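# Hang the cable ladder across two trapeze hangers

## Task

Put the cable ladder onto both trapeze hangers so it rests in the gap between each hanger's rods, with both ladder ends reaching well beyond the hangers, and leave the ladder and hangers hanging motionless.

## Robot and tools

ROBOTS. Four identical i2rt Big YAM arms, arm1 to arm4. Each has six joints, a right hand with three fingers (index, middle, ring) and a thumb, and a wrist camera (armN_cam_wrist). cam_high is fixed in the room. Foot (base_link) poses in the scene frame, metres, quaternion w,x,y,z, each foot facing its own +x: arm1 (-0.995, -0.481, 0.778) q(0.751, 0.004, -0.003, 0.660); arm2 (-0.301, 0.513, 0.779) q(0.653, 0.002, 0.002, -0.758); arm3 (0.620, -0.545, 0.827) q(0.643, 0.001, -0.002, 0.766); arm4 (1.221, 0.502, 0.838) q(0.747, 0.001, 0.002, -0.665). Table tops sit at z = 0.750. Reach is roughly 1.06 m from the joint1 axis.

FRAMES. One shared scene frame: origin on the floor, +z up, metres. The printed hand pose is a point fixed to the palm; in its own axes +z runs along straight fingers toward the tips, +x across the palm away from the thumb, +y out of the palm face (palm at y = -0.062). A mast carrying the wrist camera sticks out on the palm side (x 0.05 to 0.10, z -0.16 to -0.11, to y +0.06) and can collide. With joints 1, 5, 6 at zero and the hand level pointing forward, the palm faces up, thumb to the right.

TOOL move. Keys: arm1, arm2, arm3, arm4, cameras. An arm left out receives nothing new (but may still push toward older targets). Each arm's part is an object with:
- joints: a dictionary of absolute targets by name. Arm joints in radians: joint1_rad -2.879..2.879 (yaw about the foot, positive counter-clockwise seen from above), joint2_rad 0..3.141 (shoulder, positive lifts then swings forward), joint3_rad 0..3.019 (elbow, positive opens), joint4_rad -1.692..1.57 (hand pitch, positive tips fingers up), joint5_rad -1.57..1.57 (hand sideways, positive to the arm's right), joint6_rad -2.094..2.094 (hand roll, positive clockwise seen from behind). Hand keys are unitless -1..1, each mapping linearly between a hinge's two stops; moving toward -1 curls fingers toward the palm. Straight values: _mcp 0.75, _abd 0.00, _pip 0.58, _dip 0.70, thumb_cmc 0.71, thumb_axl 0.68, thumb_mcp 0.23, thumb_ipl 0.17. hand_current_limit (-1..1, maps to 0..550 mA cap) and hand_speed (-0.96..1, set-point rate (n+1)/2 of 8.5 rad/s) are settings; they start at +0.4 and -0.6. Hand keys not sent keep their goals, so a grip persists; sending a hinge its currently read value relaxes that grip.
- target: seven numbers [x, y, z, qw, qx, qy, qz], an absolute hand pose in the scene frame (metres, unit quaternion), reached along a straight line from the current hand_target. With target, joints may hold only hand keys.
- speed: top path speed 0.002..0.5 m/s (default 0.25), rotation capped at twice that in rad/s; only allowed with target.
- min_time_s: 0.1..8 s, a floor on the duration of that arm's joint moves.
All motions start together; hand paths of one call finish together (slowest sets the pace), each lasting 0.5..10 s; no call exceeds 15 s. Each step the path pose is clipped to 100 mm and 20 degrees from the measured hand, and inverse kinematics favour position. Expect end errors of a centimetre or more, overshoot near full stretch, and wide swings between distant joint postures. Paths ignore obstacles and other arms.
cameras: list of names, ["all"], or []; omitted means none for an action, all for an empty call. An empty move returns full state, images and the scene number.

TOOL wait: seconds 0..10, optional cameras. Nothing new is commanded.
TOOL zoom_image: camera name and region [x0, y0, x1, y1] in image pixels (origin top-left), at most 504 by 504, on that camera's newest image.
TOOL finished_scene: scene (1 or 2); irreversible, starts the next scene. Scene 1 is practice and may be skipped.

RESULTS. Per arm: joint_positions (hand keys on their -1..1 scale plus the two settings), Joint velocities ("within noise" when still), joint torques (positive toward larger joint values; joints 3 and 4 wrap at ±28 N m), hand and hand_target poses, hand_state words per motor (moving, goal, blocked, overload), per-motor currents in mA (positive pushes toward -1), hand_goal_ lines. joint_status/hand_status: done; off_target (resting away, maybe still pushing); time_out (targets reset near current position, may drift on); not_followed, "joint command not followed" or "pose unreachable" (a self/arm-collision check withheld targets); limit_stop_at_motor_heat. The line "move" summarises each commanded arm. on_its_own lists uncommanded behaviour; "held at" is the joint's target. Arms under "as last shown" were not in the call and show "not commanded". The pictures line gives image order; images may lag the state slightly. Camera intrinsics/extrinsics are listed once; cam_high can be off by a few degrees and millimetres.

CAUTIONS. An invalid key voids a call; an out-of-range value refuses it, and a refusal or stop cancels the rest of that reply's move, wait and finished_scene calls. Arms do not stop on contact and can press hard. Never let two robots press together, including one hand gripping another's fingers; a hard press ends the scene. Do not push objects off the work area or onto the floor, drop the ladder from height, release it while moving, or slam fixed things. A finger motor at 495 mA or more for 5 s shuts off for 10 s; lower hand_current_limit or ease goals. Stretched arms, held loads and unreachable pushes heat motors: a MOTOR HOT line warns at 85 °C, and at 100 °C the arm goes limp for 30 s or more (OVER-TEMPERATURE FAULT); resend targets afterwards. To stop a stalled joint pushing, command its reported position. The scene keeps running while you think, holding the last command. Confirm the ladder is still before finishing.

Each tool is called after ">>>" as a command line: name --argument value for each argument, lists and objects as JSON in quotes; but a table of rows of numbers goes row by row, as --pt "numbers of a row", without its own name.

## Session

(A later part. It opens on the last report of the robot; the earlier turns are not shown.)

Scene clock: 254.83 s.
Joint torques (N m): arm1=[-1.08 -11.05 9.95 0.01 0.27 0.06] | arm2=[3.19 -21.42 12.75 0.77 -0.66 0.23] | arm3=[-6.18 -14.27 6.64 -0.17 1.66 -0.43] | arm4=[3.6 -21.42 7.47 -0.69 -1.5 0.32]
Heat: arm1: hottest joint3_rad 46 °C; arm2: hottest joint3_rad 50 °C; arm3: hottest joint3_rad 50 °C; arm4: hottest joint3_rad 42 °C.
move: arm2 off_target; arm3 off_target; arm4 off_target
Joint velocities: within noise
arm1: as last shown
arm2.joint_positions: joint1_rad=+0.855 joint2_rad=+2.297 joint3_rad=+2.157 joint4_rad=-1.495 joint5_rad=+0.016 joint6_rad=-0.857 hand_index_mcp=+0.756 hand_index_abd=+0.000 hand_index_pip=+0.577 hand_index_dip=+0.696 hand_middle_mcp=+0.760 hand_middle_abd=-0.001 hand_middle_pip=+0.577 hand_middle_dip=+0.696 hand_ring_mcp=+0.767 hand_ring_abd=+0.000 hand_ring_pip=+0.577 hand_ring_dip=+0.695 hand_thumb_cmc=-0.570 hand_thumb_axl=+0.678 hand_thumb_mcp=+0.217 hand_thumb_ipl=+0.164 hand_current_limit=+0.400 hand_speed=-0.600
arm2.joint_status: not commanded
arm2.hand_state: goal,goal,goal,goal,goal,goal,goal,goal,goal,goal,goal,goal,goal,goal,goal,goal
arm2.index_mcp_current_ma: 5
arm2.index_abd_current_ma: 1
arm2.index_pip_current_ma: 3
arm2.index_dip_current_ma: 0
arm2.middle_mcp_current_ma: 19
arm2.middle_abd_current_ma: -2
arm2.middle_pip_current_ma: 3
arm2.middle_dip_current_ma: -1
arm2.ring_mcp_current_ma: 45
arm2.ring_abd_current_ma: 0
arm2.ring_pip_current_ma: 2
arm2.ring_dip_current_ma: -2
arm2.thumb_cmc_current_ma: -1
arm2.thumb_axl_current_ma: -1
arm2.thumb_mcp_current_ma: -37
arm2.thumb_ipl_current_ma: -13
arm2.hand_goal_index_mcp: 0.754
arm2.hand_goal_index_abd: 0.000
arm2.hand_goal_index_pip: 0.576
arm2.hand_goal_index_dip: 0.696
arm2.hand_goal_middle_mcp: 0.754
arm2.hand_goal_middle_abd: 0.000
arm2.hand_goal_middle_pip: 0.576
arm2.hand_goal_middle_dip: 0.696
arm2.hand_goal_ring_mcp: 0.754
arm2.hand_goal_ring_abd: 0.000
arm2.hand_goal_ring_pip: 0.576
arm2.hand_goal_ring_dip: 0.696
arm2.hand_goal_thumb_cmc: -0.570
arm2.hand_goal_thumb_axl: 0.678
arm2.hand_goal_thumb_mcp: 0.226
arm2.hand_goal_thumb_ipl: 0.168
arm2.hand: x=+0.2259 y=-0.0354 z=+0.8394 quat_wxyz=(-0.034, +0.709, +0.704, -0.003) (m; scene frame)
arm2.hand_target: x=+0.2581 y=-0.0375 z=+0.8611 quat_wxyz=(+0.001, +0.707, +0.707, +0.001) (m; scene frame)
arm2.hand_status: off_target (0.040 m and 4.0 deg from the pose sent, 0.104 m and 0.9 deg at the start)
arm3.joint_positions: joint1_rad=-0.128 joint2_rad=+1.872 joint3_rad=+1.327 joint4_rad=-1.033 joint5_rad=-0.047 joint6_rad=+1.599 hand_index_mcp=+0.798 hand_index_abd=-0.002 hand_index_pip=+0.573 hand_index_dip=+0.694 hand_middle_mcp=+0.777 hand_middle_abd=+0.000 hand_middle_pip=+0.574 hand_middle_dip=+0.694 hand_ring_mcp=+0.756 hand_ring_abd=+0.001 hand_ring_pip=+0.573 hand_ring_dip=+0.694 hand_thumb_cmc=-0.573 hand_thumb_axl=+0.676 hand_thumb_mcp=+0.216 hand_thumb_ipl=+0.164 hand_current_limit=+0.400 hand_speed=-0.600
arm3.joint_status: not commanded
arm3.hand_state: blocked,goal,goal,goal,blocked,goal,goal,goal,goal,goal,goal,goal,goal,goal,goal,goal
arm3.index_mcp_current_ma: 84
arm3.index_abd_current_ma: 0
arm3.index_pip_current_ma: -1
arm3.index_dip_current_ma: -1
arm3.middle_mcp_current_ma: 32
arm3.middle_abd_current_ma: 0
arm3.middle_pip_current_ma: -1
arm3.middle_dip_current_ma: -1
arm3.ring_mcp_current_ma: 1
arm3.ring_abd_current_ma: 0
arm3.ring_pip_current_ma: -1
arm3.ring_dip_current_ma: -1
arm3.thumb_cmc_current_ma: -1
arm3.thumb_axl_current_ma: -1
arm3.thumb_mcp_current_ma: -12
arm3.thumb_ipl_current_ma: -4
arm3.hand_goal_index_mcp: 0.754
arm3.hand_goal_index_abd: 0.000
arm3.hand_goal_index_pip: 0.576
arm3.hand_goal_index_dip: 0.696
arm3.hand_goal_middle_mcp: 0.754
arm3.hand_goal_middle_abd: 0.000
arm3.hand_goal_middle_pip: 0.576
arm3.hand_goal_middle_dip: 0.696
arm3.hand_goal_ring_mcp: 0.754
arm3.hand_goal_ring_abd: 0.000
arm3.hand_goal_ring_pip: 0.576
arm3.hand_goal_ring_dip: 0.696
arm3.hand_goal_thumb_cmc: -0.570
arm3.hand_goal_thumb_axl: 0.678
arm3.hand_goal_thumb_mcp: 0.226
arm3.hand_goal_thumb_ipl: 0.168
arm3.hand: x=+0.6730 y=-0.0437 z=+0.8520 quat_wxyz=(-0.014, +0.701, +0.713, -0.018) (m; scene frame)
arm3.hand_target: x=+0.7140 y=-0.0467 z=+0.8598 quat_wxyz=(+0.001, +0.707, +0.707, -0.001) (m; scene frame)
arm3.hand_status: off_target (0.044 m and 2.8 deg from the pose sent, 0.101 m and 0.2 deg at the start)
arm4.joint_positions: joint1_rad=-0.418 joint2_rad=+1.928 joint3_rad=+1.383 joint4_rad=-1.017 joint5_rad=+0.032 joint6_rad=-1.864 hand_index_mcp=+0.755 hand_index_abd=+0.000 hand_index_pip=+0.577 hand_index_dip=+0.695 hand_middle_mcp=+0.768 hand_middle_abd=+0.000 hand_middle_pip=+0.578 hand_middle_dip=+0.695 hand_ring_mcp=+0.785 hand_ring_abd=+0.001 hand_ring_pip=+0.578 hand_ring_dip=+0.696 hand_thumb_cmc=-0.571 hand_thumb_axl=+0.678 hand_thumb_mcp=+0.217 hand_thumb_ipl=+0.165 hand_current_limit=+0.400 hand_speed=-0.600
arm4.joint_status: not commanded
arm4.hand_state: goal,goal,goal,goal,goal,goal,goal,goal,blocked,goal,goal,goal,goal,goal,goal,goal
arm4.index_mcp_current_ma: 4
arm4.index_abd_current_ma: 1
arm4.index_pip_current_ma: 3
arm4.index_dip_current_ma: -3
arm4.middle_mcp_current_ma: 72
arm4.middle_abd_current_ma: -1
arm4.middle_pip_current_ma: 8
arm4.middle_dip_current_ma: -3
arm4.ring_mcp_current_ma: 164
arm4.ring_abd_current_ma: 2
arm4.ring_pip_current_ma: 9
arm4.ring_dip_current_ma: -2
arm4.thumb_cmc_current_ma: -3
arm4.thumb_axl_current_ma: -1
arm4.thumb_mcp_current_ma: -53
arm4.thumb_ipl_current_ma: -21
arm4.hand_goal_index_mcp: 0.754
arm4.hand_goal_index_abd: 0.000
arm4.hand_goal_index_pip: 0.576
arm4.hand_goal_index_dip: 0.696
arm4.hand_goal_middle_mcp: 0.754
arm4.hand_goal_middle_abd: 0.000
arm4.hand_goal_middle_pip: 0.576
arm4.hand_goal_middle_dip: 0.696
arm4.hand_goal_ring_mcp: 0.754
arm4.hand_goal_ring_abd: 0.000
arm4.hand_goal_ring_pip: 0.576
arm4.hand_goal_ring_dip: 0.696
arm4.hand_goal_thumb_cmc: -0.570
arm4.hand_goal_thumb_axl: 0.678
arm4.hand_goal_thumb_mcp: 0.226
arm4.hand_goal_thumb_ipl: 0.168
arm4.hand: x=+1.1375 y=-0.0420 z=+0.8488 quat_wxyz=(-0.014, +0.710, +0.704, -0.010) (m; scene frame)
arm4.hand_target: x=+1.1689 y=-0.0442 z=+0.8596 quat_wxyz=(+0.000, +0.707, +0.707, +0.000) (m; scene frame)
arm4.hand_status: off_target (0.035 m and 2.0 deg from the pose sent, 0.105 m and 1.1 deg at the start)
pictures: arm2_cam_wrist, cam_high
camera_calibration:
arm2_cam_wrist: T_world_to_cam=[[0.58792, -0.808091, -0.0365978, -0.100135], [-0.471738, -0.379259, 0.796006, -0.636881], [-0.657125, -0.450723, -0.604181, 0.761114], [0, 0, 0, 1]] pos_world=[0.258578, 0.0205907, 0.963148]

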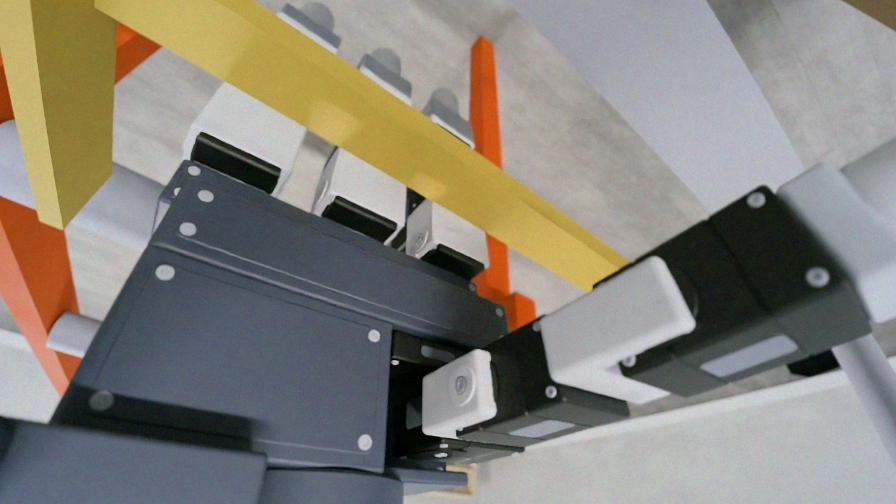

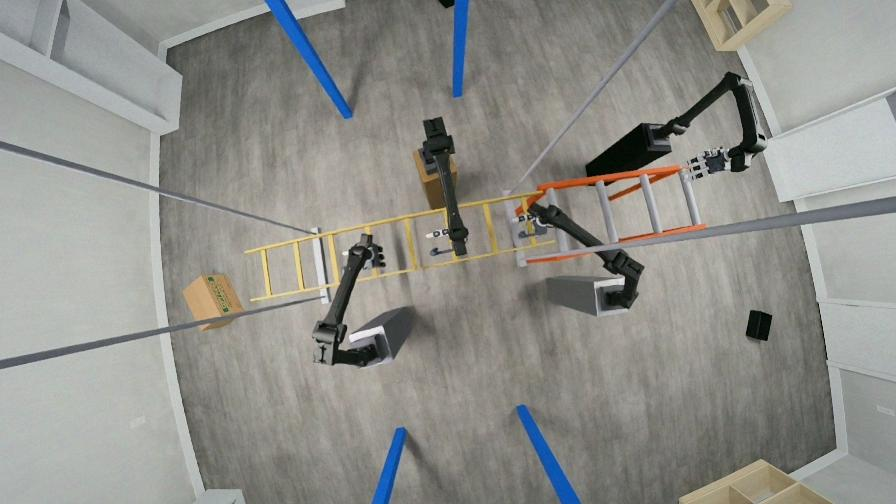

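>>> move --arm4 '{"target":[1.115,-0.045,0.87,0,0.7071,0.7071,0],"speed":0.08}' --arm3 '{"target":[0.65,-0.045,0.87,0,0.7071,0.7071,0],"speed":0.08}' --arm2 '{"target":[0.20,-0.04,0.87,0,0.7071,0.7071,0],"speed":0.08}'

>>> move --arm4 '{"target":[1.115,-0.045,1.06,0,0.7071,0.7071,0],"speed":0.2}' --arm3 '{"target":[0.65,-0.045,1.06,0,0.7071,0.7071,0],"speed":0.2}' --arm2 '{"target":[0.20,-0.03,1.04,0,0.7071,0.7071,0],"speed":0.2}'

>>> move --arm4 '{"target":[1.1,0.18,1.08,0,0.7071,0.7071,0],"speed":0.2}' --arm3 '{"target":[0.65,-0.2,1.08,0,0.7071,0.7071,0],"speed":0.2}' --arm2 '{"target":[0.0,0.12,1.04,0,0.7071,0.7071,0],"speed":0.2}' --cameras '["cam_high"]'

>>> zoom_image --camera "cam_high" --region '[470, 150, 720, 320]'

>>> zoom_image --camera "cam_high" --region '[220, 180, 470, 350]'

Scene clock: 256.83 s.
Joint torques (N m): arm1=[-1.08 -11.22 9.87 -0.18 0.21 0.02] | arm2=[0.09 -22.18 7.9 0.61 -0.28 -0.07] | arm3=[-0.91 -13.8 8.32 -0.34 0.29 0.11] | arm4=[-0.85 -19.31 11.26 -0.34 -0.31 -0.16]
Heat: arm1: hottest joint3_rad 46 °C; arm2: hottest joint3_rad 50 °C; arm3: hottest joint3_rad 50 °C; arm4: hottest joint3_rad 42 °C.
move: arm2 off_target; arm3 off_target; arm4 off_target
Joint velocities: within noise
arm1: as last shown
arm2.joint_positions: joint1_rad=+0.822 joint2_rad=+2.196 joint3_rad=+2.025 joint4_rad=-1.419 joint5_rad=+0.007 joint6_rad=-0.891 hand_index_mcp=+0.755 hand_index_abd=+0.000 hand_index_pip=+0.577 hand_index_dip=+0.696 hand_middle_mcp=+0.755 hand_middle_abd=-0.001 hand_middle_pip=+0.577 hand_middle_dip=+0.696 hand_ring_mcp=+0.755 hand_ring_abd=+0.000 hand_ring_pip=+0.577 hand_ring_dip=+0.695 hand_thumb_cmc=-0.570 hand_thumb_axl=+0.678 hand_thumb_mcp=+0.217 hand_thumb_ipl=+0.164 hand_current_limit=+0.400 hand_speed=-0.600
arm2.joint_status: not commanded
arm2.hand_state: goal,goal,goal,goal,goal,goal,goal,goal,goal,goal,goal,goal,goal,goal,goal,goal
arm2.index_mcp_current_ma: 2
arm2.index_abd_current_ma: 1
arm2.index_pip_current_ma: 3
arm2.index_dip_current_ma: 0
arm2.middle_mcp_current_ma: 2
arm2.middle_abd_current_ma: -2
arm2.middle_pip_current_ma: 3
arm2.middle_dip_current_ma: -1
arm2.ring_mcp_current_ma: 2
arm2.ring_abd_current_ma: 0
arm2.ring_pip_current_ma: 2
arm2.ring_dip_current_ma: -2
arm2.thumb_cmc_current_ma: -1
arm2.thumb_axl_current_ma: -1
arm2.thumb_mcp_current_ma: -37
arm2.thumb_ipl_current_ma: -13
arm2.hand_goal_index_mcp: 0.754
arm2.hand_goal_index_abd: 0.000
arm2.hand_goal_index_pip: 0.576
arm2.hand_goal_index_dip: 0.696
arm2.hand_goal_middle_mcp: 0.754
arm2.hand_goal_middle_abd: 0.000
arm2.hand_goal_middle_pip: 0.576
arm2.hand_goal_middle_dip: 0.696
arm2.hand_goal_ring_mcp: 0.754
arm2.hand_goal_ring_abd: 0.000
arm2.hand_goal_ring_pip: 0.576
arm2.hand_goal_ring_dip: 0.696
arm2.hand_goal_thumb_cmc: -0.570
arm2.hand_goal_thumb_axl: 0.678
arm2.hand_goal_thumb_mcp: 0.226
arm2.hand_goal_thumb_ipl: 0.168
arm2.hand: x=+0.1998 y=-0.0360 z=+0.8602 quat_wxyz=(-0.012, +0.709, +0.705, +0.000) (m; scene frame)
arm2.hand_target: x=+0.1998 y=-0.0400 z=+0.8700 quat_wxyz=(+0.000, +0.707, +0.707, +0.000) (m; scene frame)
arm2.hand_status: off_target (0.011 m and 1.4 deg from the pose sent, 0.040 m and 4.0 deg at the start)
arm3.joint_positions: joint1_rad=-0.076 joint2_rad=+1.865 joint3_rad=+1.327 joint4_rad=-1.058 joint5_rad=-0.005 joint6_rad=+1.663 hand_index_mcp=+0.755 hand_index_abd=-0.002 hand_index_pip=+0.573 hand_index_dip=+0.694 hand_middle_mcp=+0.755 hand_middle_abd=+0.000 hand_middle_pip=+0.574 hand_middle_dip=+0.694 hand_ring_mcp=+0.755 hand_ring_abd=+0.001 hand_ring_pip=+0.573 hand_ring_dip=+0.694 hand_thumb_cmc=-0.573 hand_thumb_axl=+0.676 hand_thumb_mcp=+0.216 hand_thumb_ipl=+0.164 hand_current_limit=+0.400 hand_speed=-0.600
arm3.joint_status: not commanded
arm3.hand_state: goal,goal,goal,goal,goal,goal,goal,goal,goal,goal,goal,goal,goal,goal,goal,goal
arm3.index_mcp_current_ma: 0
arm3.index_abd_current_ma: 0
arm3.index_pip_current_ma: -1
arm3.index_dip_current_ma: -1
arm3.middle_mcp_current_ma: 0
arm3.middle_abd_current_ma: 0
arm3.middle_pip_current_ma: -1
arm3.middle_dip_current_ma: -1
arm3.ring_mcp_current_ma: 0
arm3.ring_abd_current_ma: 0
arm3.ring_pip_current_ma: -1
arm3.ring_dip_current_ma: -1
arm3.thumb_cmc_current_ma: -1
arm3.thumb_axl_current_ma: -1
arm3.thumb_mcp_current_ma: -12
arm3.thumb_ipl_current_ma: -4
arm3.hand_goal_index_mcp: 0.754
arm3.hand_goal_index_abd: 0.000
arm3.hand_goal_index_pip: 0.576
arm3.hand_goal_index_dip: 0.696
arm3.hand_goal_middle_mcp: 0.754
arm3.hand_goal_middle_abd: 0.000
arm3.hand_goal_middle_pip: 0.576
arm3.hand_goal_middle_dip: 0.696
arm3.hand_goal_ring_mcp: 0.754
arm3.hand_goal_ring_abd: 0.000
arm3.hand_goal_ring_pip: 0.576
arm3.hand_goal_ring_dip: 0.696
arm3.hand_goal_thumb_cmc: -0.570
arm3.hand_goal_thumb_axl: 0.678
arm3.hand_goal_thumb_mcp: 0.226
arm3.hand_goal_thumb_ipl: 0.168
arm3.hand: x=+0.6535 y=-0.0518 z=+0.8594 quat_wxyz=(+0.007, +0.705, +0.709, -0.008) (m; scene frame)
arm3.hand_target: x=+0.6501 y=-0.0452 z=+0.8699 quat_wxyz=(+0.000, +0.707, +0.707, +0.000) (m; scene frame)
arm3.hand_status: off_target (0.013 m and 1.3 deg from the pose sent, 0.029 m and 2.8 deg at the start)
arm4.joint_positions: joint1_rad=-0.459 joint2_rad=+1.928 joint3_rad=+1.408 joint4_rad=-1.070 joint5_rad=+0.001 joint6_rad=-1.909 hand_index_mcp=+0.755 hand_index_abd=+0.000 hand_index_pip=+0.577 hand_index_dip=+0.695 hand_middle_mcp=+0.755 hand_middle_abd=+0.000 hand_middle_pip=+0.578 hand_middle_dip=+0.695 hand_ring_mcp=+0.756 hand_ring_abd=+0.001 hand_ring_pip=+0.578 hand_ring_dip=+0.696 hand_thumb_cmc=-0.571 hand_thumb_axl=+0.678 hand_thumb_mcp=+0.217 hand_thumb_ipl=+0.165 hand_current_limit=+0.400 hand_speed=-0.600
arm4.joint_status: not commanded
arm4.hand_state: goal,goal,goal,goal,goal,goal,goal,goal,goal,goal,goal,goal,goal,goal,goal,goal
arm4.index_mcp_current_ma: 4
arm4.index_abd_current_ma: 1
arm4.index_pip_current_ma: 3
arm4.index_dip_current_ma: -3
arm4.middle_mcp_current_ma: 7
arm4.middle_abd_current_ma: -1
arm4.middle_pip_current_ma: 8
arm4.middle_dip_current_ma: -3
arm4.ring_mcp_current_ma: 8
arm4.ring_abd_current_ma: 2
arm4.ring_pip_current_ma: 9
arm4.ring_dip_current_ma: -2
arm4.thumb_cmc_current_ma: -3
arm4.thumb_axl_current_ma: -1
arm4.thumb_mcp_current_ma: -53
arm4.thumb_ipl_current_ma: -21
arm4.hand_goal_index_mcp: 0.754
arm4.hand_goal_index_abd: 0.000
arm4.hand_goal_index_pip: 0.576
arm4.hand_goal_index_dip: 0.696
arm4.hand_goal_middle_mcp: 0.754
arm4.hand_goal_middle_abd: 0.000
arm4.hand_goal_middle_pip: 0.576
arm4.hand_goal_middle_dip: 0.696
arm4.hand_goal_ring_mcp: 0.754
arm4.hand_goal_ring_abd: 0.000
arm4.hand_goal_ring_pip: 0.576
arm4.hand_goal_ring_dip: 0.696
arm4.hand_goal_thumb_cmc: -0.570
arm4.hand_goal_thumb_axl: 0.678
arm4.hand_goal_thumb_mcp: 0.226
arm4.hand_goal_thumb_ipl: 0.168
arm4.hand: x=+1.1220 y=-0.0338 z=+0.8599 quat_wxyz=(-0.006, +0.709, +0.705, +0.010) (m; scene frame)
arm4.hand_target: x=+1.1150 y=-0.0446 z=+0.8701 quat_wxyz=(+0.000, +0.707, +0.707, +0.000) (m; scene frame)
arm4.hand_status: off_target (0.017 m and 1.4 deg from the pose sent, 0.031 m and 2.0 deg at the start)
pictures: none

Scene clock: 258.43 s.
Joint torques (N m): arm1=[-1.14 -11.58 9.87 0.01 0.26 0.05] | arm2=[1.03 -20.72 11.32 0.09 -0.28 0.1] | arm3=[-0.67 -11.93 11.33 -0.24 0.3 0.12] | arm4=[-0.97 -19.43 12.52 -0.35 -0.28 -0.13]
Heat: arm1: hottest joint3_rad 46 °C; arm2: hottest joint3_rad 51 °C; arm3: hottest joint3_rad 50 °C; arm4: hottest joint3_rad 42 °C.
move: arm2 off_target; arm3 off_target; arm4 off_target
Joint velocities: within noise
arm1: as last shown
arm2.joint_positions: joint1_rad=+0.822 joint2_rad=+2.103 joint3_rad=+2.269 joint4_rad=-1.700 joint5_rad=+0.001 joint6_rad=-0.891 hand_index_mcp=+0.754 hand_index_abd=+0.000 hand_index_pip=+0.577 hand_index_dip=+0.696 hand_middle_mcp=+0.754 hand_middle_abd=-0.001 hand_middle_pip=+0.577 hand_middle_dip=+0.696 hand_ring_mcp=+0.754 hand_ring_abd=+0.000 hand_ring_pip=+0.577 hand_ring_dip=+0.695 hand_thumb_cmc=-0.570 hand_thumb_axl=+0.678 hand_thumb_mcp=+0.217 hand_thumb_ipl=+0.164 hand_current_limit=+0.400 hand_speed=-0.600
arm2.joint_status: not commanded
arm2.hand_state: goal,goal,goal,goal,goal,goal,goal,goal,goal,goal,goal,goal,goal,goal,goal,goal
arm2.index_mcp_current_ma: 0
arm2.index_abd_current_ma: 1
arm2.index_pip_current_ma: 3
arm2.index_dip_current_ma: 0
arm2.middle_mcp_current_ma: 0
arm2.middle_abd_current_ma: -2
arm2.middle_pip_current_ma: 3
arm2.middle_dip_current_ma: -1
arm2.ring_mcp_current_ma: 0
arm2.ring_abd_current_ma: 0
arm2.ring_pip_current_ma: 2
arm2.ring_dip_current_ma: -2
arm2.thumb_cmc_current_ma: -1
arm2.thumb_axl_current_ma: -1
arm2.thumb_mcp_current_ma: -37
arm2.thumb_ipl_current_ma: -13
arm2.hand_goal_index_mcp: 0.754
arm2.hand_goal_index_abd: 0.000
arm2.hand_goal_index_pip: 0.576
arm2.hand_goal_index_dip: 0.696
arm2.hand_goal_middle_mcp: 0.754
arm2.hand_goal_middle_abd: 0.000
arm2.hand_goal_middle_pip: 0.576
arm2.hand_goal_middle_dip: 0.696
arm2.hand_goal_ring_mcp: 0.754
arm2.hand_goal_ring_abd: 0.000
arm2.hand_goal_ring_pip: 0.576
arm2.hand_goal_ring_dip: 0.696
arm2.hand_goal_thumb_cmc: -0.570
arm2.hand_goal_thumb_axl: 0.678
arm2.hand_goal_thumb_mcp: 0.226
arm2.hand_goal_thumb_ipl: 0.168
arm2.hand: x=+0.1931 y=-0.0270 z=+1.0175 quat_wxyz=(+0.017, +0.709, +0.705, +0.000) (m; scene frame)
arm2.hand_target: x=+0.1991 y=-0.0291 z=+1.0396 quat_wxyz=(+0.037, +0.709, +0.705, -0.001) (m; scene frame)
arm2.hand_status: off_target (0.024 m and 1.9 deg from the pose sent, 0.180 m and 1.4 deg at the start; a joint's target at an end of its range on 26 of 48 steps)
arm3.joint_positions: joint1_rad=-0.076 joint2_rad=+1.717 joint3_rad=+1.635 joint4_rad=-1.525 joint5_rad=-0.005 joint6_rad=+1.663 hand_index_mcp=+0.755 hand_index_abd=-0.001 hand_index_pip=+0.573 hand_index_dip=+0.694 hand_middle_mcp=+0.755 hand_middle_abd=+0.000 hand_middle_pip=+0.574 hand_middle_dip=+0.694 hand_ring_mcp=+0.755 hand_ring_abd=+0.001 hand_ring_pip=+0.573 hand_ring_dip=+0.694 hand_thumb_cmc=-0.573 hand_thumb_axl=+0.676 hand_thumb_mcp=+0.217 hand_thumb_ipl=+0.164 hand_current_limit=+0.400 hand_speed=-0.600
arm3.joint_status: not commanded
arm3.hand_state: goal,goal,goal,goal,goal,goal,goal,goal,goal,goal,goal,goal,goal,goal,goal,goal
arm3.index_mcp_current_ma: 0
arm3.index_abd_current_ma: 0
arm3.index_pip_current_ma: -1
arm3.index_dip_current_ma: -1
arm3.middle_mcp_current_ma: 0
arm3.middle_abd_current_ma: 0
arm3.middle_pip_current_ma: -1
arm3.middle_dip_current_ma: -1
arm3.ring_mcp_current_ma: 0
arm3.ring_abd_current_ma: 0
arm3.ring_pip_current_ma: -1
arm3.ring_dip_current_ma: -1
arm3.thumb_cmc_current_ma: -1
arm3.thumb_axl_current_ma: -1
arm3.thumb_mcp_current_ma: -12
arm3.thumb_ipl_current_ma: -4
arm3.hand_goal_index_mcp: 0.754
arm3.hand_goal_index_abd: 0.000
arm3.hand_goal_index_pip: 0.576
arm3.hand_goal_index_dip: 0.696
arm3.hand_goal_middle_mcp: 0.754
arm3.hand_goal_middle_abd: 0.000
arm3.hand_goal_middle_pip: 0.576
arm3.hand_goal_middle_dip: 0.696
arm3.hand_goal_ring_mcp: 0.754
arm3.hand_goal_ring_abd: 0.000
arm3.hand_goal_ring_pip: 0.576
arm3.hand_goal_ring_dip: 0.696
arm3.hand_goal_thumb_cmc: -0.570
arm3.hand_goal_thumb_axl: 0.678
arm3.hand_goal_thumb_mcp: 0.226
arm3.hand_goal_thumb_ipl: 0.168
arm3.hand: x=+0.6537 y=-0.0550 z=+1.0460 quat_wxyz=(+0.011, +0.705, +0.709, -0.012) (m; scene frame)
arm3.hand_target: x=+0.6501 y=-0.0456 z=+1.0601 quat_wxyz=(+0.000, +0.707, +0.707, +0.000) (m; scene frame)
arm3.hand_status: off_target (0.018 m and 1.9 deg from the pose sent, 0.201 m and 1.3 deg at the start)
arm4.joint_positions: joint1_rad=-0.460 joint2_rad=+1.801 joint3_rad=+1.733 joint4_rad=-1.527 joint5_rad=+0.000 joint6_rad=-1.912 hand_index_mcp=+0.755 hand_index_abd=+0.000 hand_index_pip=+0.577 hand_index_dip=+0.695 hand_middle_mcp=+0.755 hand_middle_abd=+0.000 hand_middle_pip=+0.578 hand_middle_dip=+0.695 hand_ring_mcp=+0.755 hand_ring_abd=+0.001 hand_ring_pip=+0.578 hand_ring_dip=+0.696 hand_thumb_cmc=-0.571 hand_thumb_axl=+0.678 hand_thumb_mcp=+0.218 hand_thumb_ipl=+0.165 hand_current_limit=+0.400 hand_speed=-0.600
arm4.joint_status: not commanded
arm4.hand_state: goal,goal,goal,goal,goal,goal,goal,goal,goal,goal,goal,goal,goal,goal,goal,goal
arm4.index_mcp_current_ma: 3
arm4.index_abd_current_ma: 1
arm4.index_pip_current_ma: 3
arm4.index_dip_current_ma: -3
arm4.middle_mcp_current_ma: 5
arm4.middle_abd_current_ma: -1
arm4.middle_pip_current_ma: 8
arm4.middle_dip_current_ma: -3
arm4.ring_mcp_current_ma: 7
arm4.ring_abd_current_ma: 2
arm4.ring_pip_current_ma: 11
arm4.ring_dip_current_ma: 0
arm4.thumb_cmc_current_ma: -3
arm4.thumb_axl_current_ma: -1
arm4.thumb_mcp_current_ma: -53
arm4.thumb_ipl_current_ma: -21
arm4.hand_goal_index_mcp: 0.754
arm4.hand_goal_index_abd: 0.000
arm4.hand_goal_index_pip: 0.576
arm4.hand_goal_index_dip: 0.696
arm4.hand_goal_middle_mcp: 0.754
arm4.hand_goal_middle_abd: 0.000
arm4.hand_goal_middle_pip: 0.576
arm4.hand_goal_middle_dip: 0.696
arm4.hand_goal_ring_mcp: 0.754
arm4.hand_goal_ring_abd: 0.000
arm4.hand_goal_ring_pip: 0.576
arm4.hand_goal_ring_dip: 0.696
arm4.hand_goal_thumb_cmc: -0.570
arm4.hand_goal_thumb_axl: 0.678
arm4.hand_goal_thumb_mcp: 0.226
arm4.hand_goal_thumb_ipl: 0.168
arm4.hand: x=+1.1201 y=-0.0391 z=+1.0460 quat_wxyz=(-0.007, +0.708, +0.706, +0.012) (m; scene frame)
arm4.hand_target: x=+1.1151 y=-0.0445 z=+1.0600 quat_wxyz=(+0.000, +0.707, +0.707, +0.000) (m; scene frame)
arm4.hand_status: off_target (0.016 m and 1.6 deg from the pose sent, 0.201 m and 1.4 deg at the start)
pictures: none

Scene clock: 260.33 s.
Joint torques (N m): arm1=[-0.97 -11.16 9.81 -0.05 0.26 0.05] | arm2=[0.26 -10.7 8.31 0.51 -0.2 -0.05] | arm3=[-0.38 -6.18 7.77 -0.17 0.3 0.13] | arm4=[-0.73 -8.29 9.32 -0.12 -0.09 -0.14]
Heat: arm1: hottest joint3_rad 46 °C; arm2: hottest joint3_rad 50 °C; arm3: hottest joint3_rad 50 °C; arm4: hottest joint3_rad 42 °C.
move: arm2 done; arm3 done; arm4 off_target
Joint velocities: within noise
arm1: as last shown
arm2.joint_positions: joint1_rad=+0.688 joint2_rad=+1.448 joint3_rad=+1.436 joint4_rad=-1.560 joint5_rad=+0.004 joint6_rad=-1.025 hand_index_mcp=+0.754 hand_index_abd=+0.000 hand_index_pip=+0.577 hand_index_dip=+0.696 hand_middle_mcp=+0.754 hand_middle_abd=-0.001 hand_middle_pip=+0.577 hand_middle_dip=+0.696 hand_ring_mcp=+0.754 hand_ring_abd=+0.000 hand_ring_pip=+0.577 hand_ring_dip=+0.695 hand_thumb_cmc=-0.570 hand_thumb_axl=+0.678 hand_thumb_mcp=+0.217 hand_thumb_ipl=+0.164 hand_current_limit=+0.400 hand_speed=-0.600
arm2.joint_status: not commanded
arm2.hand_state: goal,goal,goal,goal,goal,goal,goal,goal,goal,goal,goal,goal,goal,goal,goal,goal
arm2.index_mcp_current_ma: 0
arm2.index_abd_current_ma: 1
arm2.index_pip_current_ma: 3
arm2.index_dip_current_ma: 0
arm2.middle_mcp_current_ma: 0
arm2.middle_abd_current_ma: -2
arm2.middle_pip_current_ma: 3
arm2.middle_dip_current_ma: -1
arm2.ring_mcp_current_ma: 0
arm2.ring_abd_current_ma: 0
arm2.ring_pip_current_ma: 2
arm2.ring_dip_current_ma: -2
arm2.thumb_cmc_current_ma: -1
arm2.thumb_axl_current_ma: -1
arm2.thumb_mcp_current_ma: -37
arm2.thumb_ipl_current_ma: -13
arm2.hand_goal_index_mcp: 0.754
arm2.hand_goal_index_abd: 0.000
arm2.hand_goal_index_pip: 0.576
arm2.hand_goal_index_dip: 0.696
arm2.hand_goal_middle_mcp: 0.754
arm2.hand_goal_middle_abd: 0.000
arm2.hand_goal_middle_pip: 0.576
arm2.hand_goal_middle_dip: 0.696
arm2.hand_goal_ring_mcp: 0.754
arm2.hand_goal_ring_abd: 0.000
arm2.hand_goal_ring_pip: 0.576
arm2.hand_goal_ring_dip: 0.696
arm2.hand_goal_thumb_cmc: -0.570
arm2.hand_goal_thumb_axl: 0.678
arm2.hand_goal_thumb_mcp: 0.226
arm2.hand_goal_thumb_ipl: 0.168
arm2.hand: x=-0.0001 y=+0.1229 z=+1.0396 quat_wxyz=(-0.003, +0.710, +0.705, +0.001) (m; scene frame)
arm2.hand_target: x=-0.0001 y=+0.1200 z=+1.0399 quat_wxyz=(+0.000, +0.707, +0.707, +0.000) (m; scene frame)
arm2.hand_status: done (0.003 m and 0.5 deg from the pose sent, 0.244 m and 1.9 deg at the start)
arm3.joint_positions: joint1_rad=-0.036 joint2_rad=+1.314 joint3_rad=+1.285 joint4_rad=-1.532 joint5_rad=-0.005 joint6_rad=+1.706 hand_index_mcp=+0.755 hand_index_abd=-0.001 hand_index_pip=+0.573 hand_index_dip=+0.694 hand_middle_mcp=+0.755 hand_middle_abd=+0.000 hand_middle_pip=+0.574 hand_middle_dip=+0.694 hand_ring_mcp=+0.755 hand_ring_abd=+0.001 hand_ring_pip=+0.573 hand_ring_dip=+0.694 hand_thumb_cmc=-0.572 hand_thumb_axl=+0.676 hand_thumb_mcp=+0.217 hand_thumb_ipl=+0.164 hand_current_limit=+0.400 hand_speed=-0.600
arm3.joint_status: not commanded
arm3.hand_state: goal,goal,goal,goal,goal,goal,goal,goal,goal,goal,goal,goal,goal,goal,goal,goal
arm3.index_mcp_current_ma: 0
arm3.index_abd_current_ma: 0
arm3.index_pip_current_ma: -1
arm3.index_dip_current_ma: -1
arm3.middle_mcp_current_ma: 0
arm3.middle_abd_current_ma: 0
arm3.middle_pip_current_ma: -1
arm3.middle_dip_current_ma: -1
arm3.ring_mcp_current_ma: 0
arm3.ring_abd_current_ma: 0
arm3.ring_pip_current_ma: -1
arm3.ring_dip_current_ma: -1
arm3.thumb_cmc_current_ma: -1
arm3.thumb_axl_current_ma: -1
arm3.thumb_mcp_current_ma: -11
arm3.thumb_ipl_current_ma: -4
arm3.hand_goal_index_mcp: 0.754
arm3.hand_goal_index_abd: 0.000
arm3.hand_goal_index_pip: 0.576
arm3.hand_goal_index_dip: 0.696
arm3.hand_goal_middle_mcp: 0.754
arm3.hand_goal_middle_abd: 0.000
arm3.hand_goal_middle_pip: 0.576
arm3.hand_goal_middle_dip: 0.696
arm3.hand_goal_ring_mcp: 0.754
arm3.hand_goal_ring_abd: 0.000
arm3.hand_goal_ring_pip: 0.576
arm3.hand_goal_ring_dip: 0.696
arm3.hand_goal_thumb_cmc: -0.570
arm3.hand_goal_thumb_axl: 0.678
arm3.hand_goal_thumb_mcp: 0.226
arm3.hand_goal_thumb_ipl: 0.168
arm3.hand: x=+0.6524 y=-0.1969 z=+1.0828 quat_wxyz=(-0.006, +0.706, +0.708, +0.003) (m; scene frame)
arm3.hand_target: x=+0.6500 y=-0.2000 z=+1.0800 quat_wxyz=(+0.000, +0.707, +0.707, +0.000) (m; scene frame)
arm3.hand_status: done (0.005 m and 0.8 deg from the pose sent, 0.149 m and 1.9 deg at the start)
arm4.joint_positions: joint1_rad=-0.707 joint2_rad=+1.267 joint3_rad=+1.225 joint4_rad=-1.513 joint5_rad=+0.027 joint6_rad=-2.094 hand_index_mcp=+0.755 hand_index_abd=+0.000 hand_index_pip=+0.577 hand_index_dip=+0.695 hand_middle_mcp=+0.755 hand_middle_abd=+0.000 hand_middle_pip=+0.578 hand_middle_dip=+0.695 hand_ring_mcp=+0.755 hand_ring_abd=+0.001 hand_ring_pip=+0.578 hand_ring_dip=+0.696 hand_thumb_cmc=-0.570 hand_thumb_axl=+0.678 hand_thumb_mcp=+0.218 hand_thumb_ipl=+0.165 hand_current_limit=+0.400 hand_speed=-0.600
arm4.joint_status: not commanded
arm4.hand_state: goal,goal,goal,goal,goal,goal,goal,goal,goal,goal,goal,goal,goal,goal,goal,goal
arm4.index_mcp_current_ma: 3
arm4.index_abd_current_ma: 1
arm4.index_pip_current_ma: 3
arm4.index_dip_current_ma: -3
arm4.middle_mcp_current_ma: 4
arm4.middle_abd_current_ma: -1
arm4.middle_pip_current_ma: 8
arm4.middle_dip_current_ma: -3
arm4.ring_mcp_current_ma: 4
arm4.ring_abd_current_ma: 2
arm4.ring_pip_current_ma: 11
arm4.ring_dip_current_ma: 0
arm4.thumb_cmc_current_ma: -2
arm4.thumb_axl_current_ma: -1
arm4.thumb_mcp_current_ma: -53
arm4.thumb_ipl_current_ma: -21
arm4.hand_goal_index_mcp: 0.754
arm4.hand_goal_index_abd: 0.000
arm4.hand_goal_index_pip: 0.576
arm4.hand_goal_index_dip: 0.696
arm4.hand_goal_middle_mcp: 0.754
arm4.hand_goal_middle_abd: 0.000
arm4.hand_goal_middle_pip: 0.576
arm4.hand_goal_middle_dip: 0.696
arm4.hand_goal_ring_mcp: 0.754
arm4.hand_goal_ring_abd: 0.000
arm4.hand_goal_ring_pip: 0.576
arm4.hand_goal_ring_dip: 0.696
arm4.hand_goal_thumb_cmc: -0.570
arm4.hand_goal_thumb_axl: 0.678
arm4.hand_goal_thumb_mcp: 0.226
arm4.hand_goal_thumb_ipl: 0.168
arm4.hand: x=+1.1000 y=+0.1770 z=+1.0825 quat_wxyz=(-0.013, +0.731, +0.682, -0.009) (m; scene frame)
arm4.hand_target: x=+1.1006 y=+0.1796 z=+1.0800 quat_wxyz=(-0.015, +0.728, +0.686, -0.003) (m; scene frame)
arm4.hand_status: off_target (0.004 m and 4.3 deg from the pose sent, 0.223 m and 1.6 deg at the start; a joint's target at an end of its range on 26 of 57 steps)
pictures: cam_high

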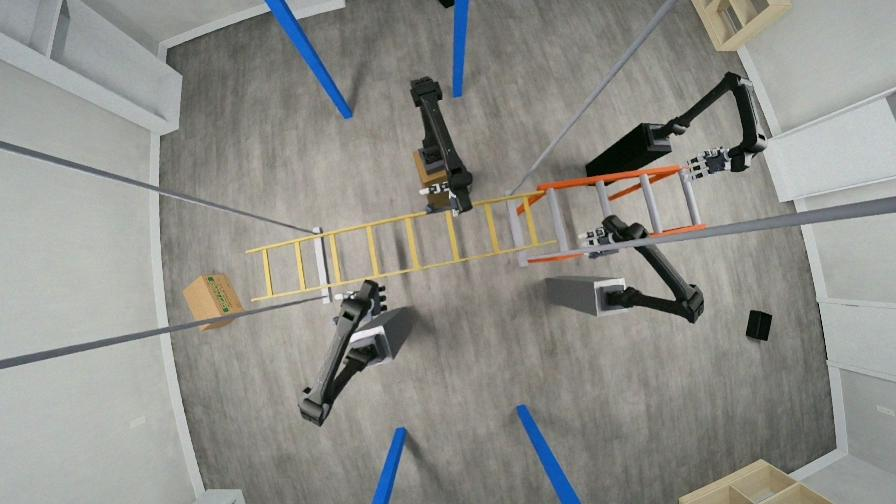

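Scaled by 2.016 from the camera's 896x504 image, which has a finer 1280x720 frame.

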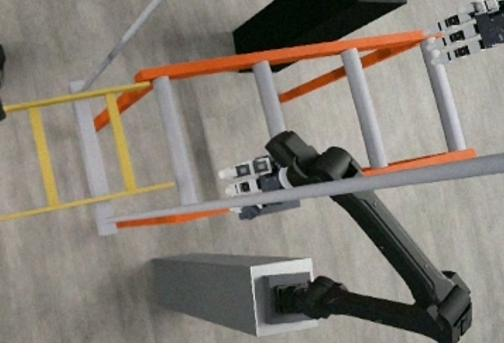

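Scaled by 2.016 from the camera's 896x504 image, which has a finer 1280x720 frame.

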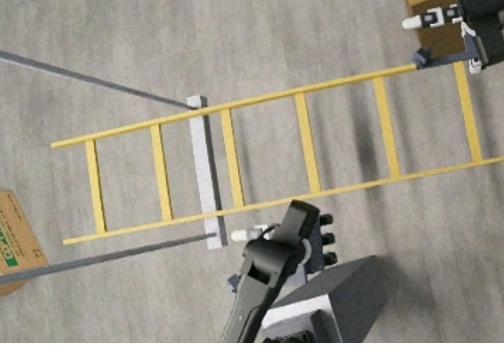

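>>> wait --seconds 5 --cameras '["cam_high"]'

>>> finished_scene --scene 1

Scene clock: 265.57 s.
Joint torques (N m): arm1=[-1.26 -11.58 9.85 -0.09 0.25 0.04] | arm2=[0.38 -10.87 8.32 0.5 -0.17 -0.07] | arm3=[-0.15 -6.3 7.87 -0.06 0.25 0.13] | arm4=[-0.56 -8.35 9.39 -0.12 -0.09 -0.15]
Heat: arm1: hottest joint3_rad 45 °C; arm2: hottest joint3_rad 50 °C; arm3: hottest joint3_rad 49 °C; arm4: hottest joint3_rad 42 °C.
Joint velocities: within noise
arm1.joint_positions: joint1_rad=-0.283 joint2_rad=+1.364 joint3_rad=+1.498 joint4_rad=-1.689 joint5_rad=+0.008 joint6_rad=+1.148 hand_index_mcp=+0.754 hand_index_abd=-0.001 hand_index_pip=+0.573 hand_index_dip=+0.694 hand_middle_mcp=+0.754 hand_middle_abd=-0.001 hand_middle_pip=+0.574 hand_middle_dip=+0.693 hand_ring_mcp=+0.754 hand_ring_abd=+0.000 hand_ring_pip=+0.574 hand_ring_dip=+0.694 hand_thumb_cmc=-0.571 hand_thumb_axl=+0.675 hand_thumb_mcp=+0.217 hand_thumb_ipl=+0.164 hand_current_limit=+0.400 hand_speed=-0.600
arm1.joint_status: not commanded
arm1.hand_state: goal,goal,goal,goal,goal,goal,goal,goal,goal,goal,goal,goal,goal,goal,goal,goal
arm1.index_mcp_current_ma: 0
arm1.index_abd_current_ma: 0
arm1.index_pip_current_ma: -3
arm1.index_dip_current_ma: -3
arm1.middle_mcp_current_ma: 0
arm1.middle_abd_current_ma: -1
arm1.middle_pip_current_ma: -3
arm1.middle_dip_current_ma: -3
arm1.ring_mcp_current_ma: 0
arm1.ring_abd_current_ma: 0
arm1.ring_pip_current_ma: -3
arm1.ring_dip_current_ma: -3
arm1.thumb_cmc_current_ma: -2
arm1.thumb_axl_current_ma: -4
arm1.thumb_mcp_current_ma: -24
arm1.thumb_ipl_current_ma: -7
arm1.hand_goal_index_mcp: 0.754
arm1.hand_goal_index_abd: 0.000
arm1.hand_goal_index_pip: 0.576
arm1.hand_goal_index_dip: 0.696
arm1.hand_goal_middle_mcp: 0.754
arm1.hand_goal_middle_abd: 0.000
arm1.hand_goal_middle_pip: 0.576
arm1.hand_goal_middle_dip: 0.696
arm1.hand_goal_ring_mcp: 0.754
arm1.hand_goal_ring_abd: 0.000
arm1.hand_goal_ring_pip: 0.576
arm1.hand_goal_ring_dip: 0.696
arm1.hand_goal_thumb_cmc: -0.570
arm1.hand_goal_thumb_axl: 0.678
arm1.hand_goal_thumb_mcp: 0.226
arm1.hand_goal_thumb_ipl: 0.168
arm1.hand: x=-0.7503 y=-0.1468 z=+1.1005 quat_wxyz=(-0.003, +0.703, +0.711, +0.012) (m; scene frame)
arm1.hand_target: x=-0.7500 y=-0.1500 z=+1.0995 quat_wxyz=(-0.001, +0.707, +0.707, +0.008) (m; scene frame)
arm1.hand_status: not commanded
arm2.joint_positions: joint1_rad=+0.688 joint2_rad=+1.448 joint3_rad=+1.436 joint4_rad=-1.560 joint5_rad=+0.004 joint6_rad=-1.025 hand_index_mcp=+0.754 hand_index_abd=+0.000 hand_index_pip=+0.577 hand_index_dip=+0.696 hand_middle_mcp=+0.754 hand_middle_abd=-0.001 hand_middle_pip=+0.577 hand_middle_dip=+0.696 hand_ring_mcp=+0.754 hand_ring_abd=+0.000 hand_ring_pip=+0.577 hand_ring_dip=+0.695 hand_thumb_cmc=-0.570 hand_thumb_axl=+0.678 hand_thumb_mcp=+0.217 hand_thumb_ipl=+0.164 hand_current_limit=+0.400 hand_speed=-0.600
arm2.joint_status: not commanded
arm2.hand_state: goal,goal,goal,goal,goal,goal,goal,goal,goal,goal,goal,goal,goal,goal,goal,goal
arm2.index_mcp_current_ma: 0
arm2.index_abd_current_ma: 1
arm2.index_pip_current_ma: 3
arm2.index_dip_current_ma: 0
arm2.middle_mcp_current_ma: 0
arm2.middle_abd_current_ma: -2
arm2.middle_pip_current_ma: 3
arm2.middle_dip_current_ma: -1
arm2.ring_mcp_current_ma: 0
arm2.ring_abd_current_ma: 0
arm2.ring_pip_current_ma: 2
arm2.ring_dip_current_ma: -2
arm2.thumb_cmc_current_ma: -1
arm2.thumb_axl_current_ma: -1
arm2.thumb_mcp_current_ma: -37
arm2.thumb_ipl_current_ma: -13
arm2.hand_goal_index_mcp: 0.754
arm2.hand_goal_index_abd: 0.000
arm2.hand_goal_index_pip: 0.576
arm2.hand_goal_index_dip: 0.696
arm2.hand_goal_middle_mcp: 0.754
arm2.hand_goal_middle_abd: 0.000
arm2.hand_goal_middle_pip: 0.576
arm2.hand_goal_middle_dip: 0.696
arm2.hand_goal_ring_mcp: 0.754
arm2.hand_goal_ring_abd: 0.000
arm2.hand_goal_ring_pip: 0.576
arm2.hand_goal_ring_dip: 0.696
arm2.hand_goal_thumb_cmc: -0.570
arm2.hand_goal_thumb_axl: 0.678
arm2.hand_goal_thumb_mcp: 0.226
arm2.hand_goal_thumb_ipl: 0.168
arm2.hand: x=-0.0001 y=+0.1230 z=+1.0396 quat_wxyz=(-0.003, +0.709, +0.705, +0.001) (m; scene frame)
arm2.hand_target: x=-0.0001 y=+0.1199 z=+1.0399 quat_wxyz=(+0.000, +0.707, +0.707, +0.000) (m; scene frame)
arm2.hand_status: done (0.003 m and 0.5 deg from the pose sent, 0.244 m and 1.9 deg at the start)
arm3.joint_positions: joint1_rad=-0.036 joint2_rad=+1.314 joint3_rad=+1.285 joint4_rad=-1.532 joint5_rad=-0.005 joint6_rad=+1.706 hand_index_mcp=+0.755 hand_index_abd=-0.001 hand_index_pip=+0.573 hand_index_dip=+0.694 hand_middle_mcp=+0.755 hand_middle_abd=+0.000 hand_middle_pip=+0.574 hand_middle_dip=+0.694 hand_ring_mcp=+0.755 hand_ring_abd=+0.001 hand_ring_pip=+0.573 hand_ring_dip=+0.694 hand_thumb_cmc=-0.572 hand_thumb_axl=+0.676 hand_thumb_mcp=+0.217 hand_thumb_ipl=+0.164 hand_current_limit=+0.400 hand_speed=-0.600
arm3.joint_status: not commanded
arm3.hand_state: goal,goal,goal,goal,goal,goal,goal,goal,goal,goal,goal,goal,goal,goal,goal,goal
arm3.index_mcp_current_ma: 0
arm3.index_abd_current_ma: 0
arm3.index_pip_current_ma: -1
arm3.index_dip_current_ma: -1
arm3.middle_mcp_current_ma: 0
arm3.middle_abd_current_ma: 0
arm3.middle_pip_current_ma: -1
arm3.middle_dip_current_ma: -1
arm3.ring_mcp_current_ma: 0
arm3.ring_abd_current_ma: 0
arm3.ring_pip_current_ma: -1
arm3.ring_dip_current_ma: -1
arm3.thumb_cmc_current_ma: -1
arm3.thumb_axl_current_ma: -1
arm3.thumb_mcp_current_ma: -11
arm3.thumb_ipl_current_ma: -4
arm3.hand_goal_index_mcp: 0.754
arm3.hand_goal_index_abd: 0.000
arm3.hand_goal_index_pip: 0.576
arm3.hand_goal_index_dip: 0.696
arm3.hand_goal_middle_mcp: 0.754
arm3.hand_goal_middle_abd: 0.000
arm3.hand_goal_middle_pip: 0.576
arm3.hand_goal_middle_dip: 0.696
arm3.hand_goal_ring_mcp: 0.754
arm3.hand_goal_ring_abd: 0.000
arm3.hand_goal_ring_pip: 0.576
arm3.hand_goal_ring_dip: 0.696
arm3.hand_goal_thumb_cmc: -0.570
arm3.hand_goal_thumb_axl: 0.678
arm3.hand_goal_thumb_mcp: 0.226
arm3.hand_goal_thumb_ipl: 0.168
arm3.hand: x=+0.6524 y=-0.1969 z=+1.0828 quat_wxyz=(-0.006, +0.706, +0.708, +0.003) (m; scene frame)
arm3.hand_target: x=+0.6500 y=-0.2000 z=+1.0800 quat_wxyz=(+0.000, +0.707, +0.707, +0.000) (m; scene frame)
arm3.hand_status: done (0.005 m and 0.8 deg from the pose sent, 0.149 m and 1.9 deg at the start)
arm4.joint_positions: joint1_rad=-0.707 joint2_rad=+1.267 joint3_rad=+1.225 joint4_rad=-1.513 joint5_rad=+0.027 joint6_rad=-2.094 hand_index_mcp=+0.755 hand_index_abd=+0.000 hand_index_pip=+0.577 hand_index_dip=+0.695 hand_middle_mcp=+0.755 hand_middle_abd=+0.000 hand_middle_pip=+0.578 hand_middle_dip=+0.695 hand_ring_mcp=+0.755 hand_ring_abd=+0.001 hand_ring_pip=+0.578 hand_ring_dip=+0.696 hand_thumb_cmc=-0.570 hand_thumb_axl=+0.678 hand_thumb_mcp=+0.218 hand_thumb_ipl=+0.165 hand_current_limit=+0.400 hand_speed=-0.600
arm4.joint_status: not commanded
arm4.hand_state: goal,goal,goal,goal,goal,goal,goal,goal,goal,goal,goal,goal,goal,goal,goal,goal
arm4.index_mcp_current_ma: 3
arm4.index_abd_current_ma: 1
arm4.index_pip_current_ma: 3
arm4.index_dip_current_ma: -3
arm4.middle_mcp_current_ma: 4
arm4.middle_abd_current_ma: -1
arm4.middle_pip_current_ma: 8
arm4.middle_dip_current_ma: -3
arm4.ring_mcp_current_ma: 4
arm4.ring_abd_current_ma: 2
arm4.ring_pip_current_ma: 11
arm4.ring_dip_current_ma: 0
arm4.thumb_cmc_current_ma: -2
arm4.thumb_axl_current_ma: -1
arm4.thumb_mcp_current_ma: -53
arm4.thumb_ipl_current_ma: -21
arm4.hand_goal_index_mcp: 0.754
arm4.hand_goal_index_abd: 0.000
arm4.hand_goal_index_pip: 0.576
arm4.hand_goal_index_dip: 0.696
arm4.hand_goal_middle_mcp: 0.754
arm4.hand_goal_middle_abd: 0.000
arm4.hand_goal_middle_pip: 0.576
arm4.hand_goal_middle_dip: 0.696
arm4.hand_goal_ring_mcp: 0.754
arm4.hand_goal_ring_abd: 0.000
arm4.hand_goal_ring_pip: 0.576
arm4.hand_goal_ring_dip: 0.696
arm4.hand_goal_thumb_cmc: -0.570
arm4.hand_goal_thumb_axl: 0.678
arm4.hand_goal_thumb_mcp: 0.226
arm4.hand_goal_thumb_ipl: 0.168
arm4.hand: x=+1.1000 y=+0.1770 z=+1.0825 quat_wxyz=(-0.013, +0.731, +0.682, -0.009) (m; scene frame)
arm4.hand_target: x=+1.1006 y=+0.1796 z=+1.0800 quat_wxyz=(-0.015, +0.728, +0.686, -0.003) (m; scene frame)
arm4.hand_status: off_target (0.004 m and 4.3 deg from the pose sent, 0.223 m and 1.6 deg at the start; a joint's target at an end of its range on 26 of 57 steps)
wait: 5.00 s; at rest by 0.03 s
pictures: cam_high

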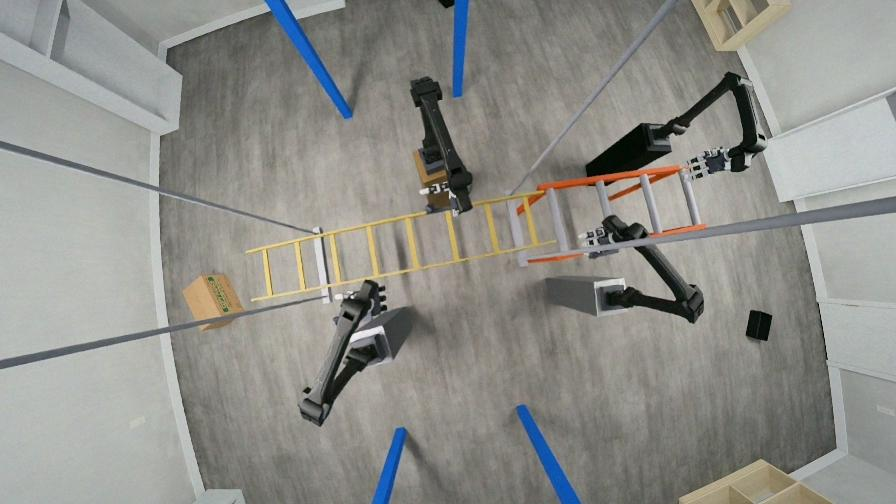

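The scene is finished: the task was done.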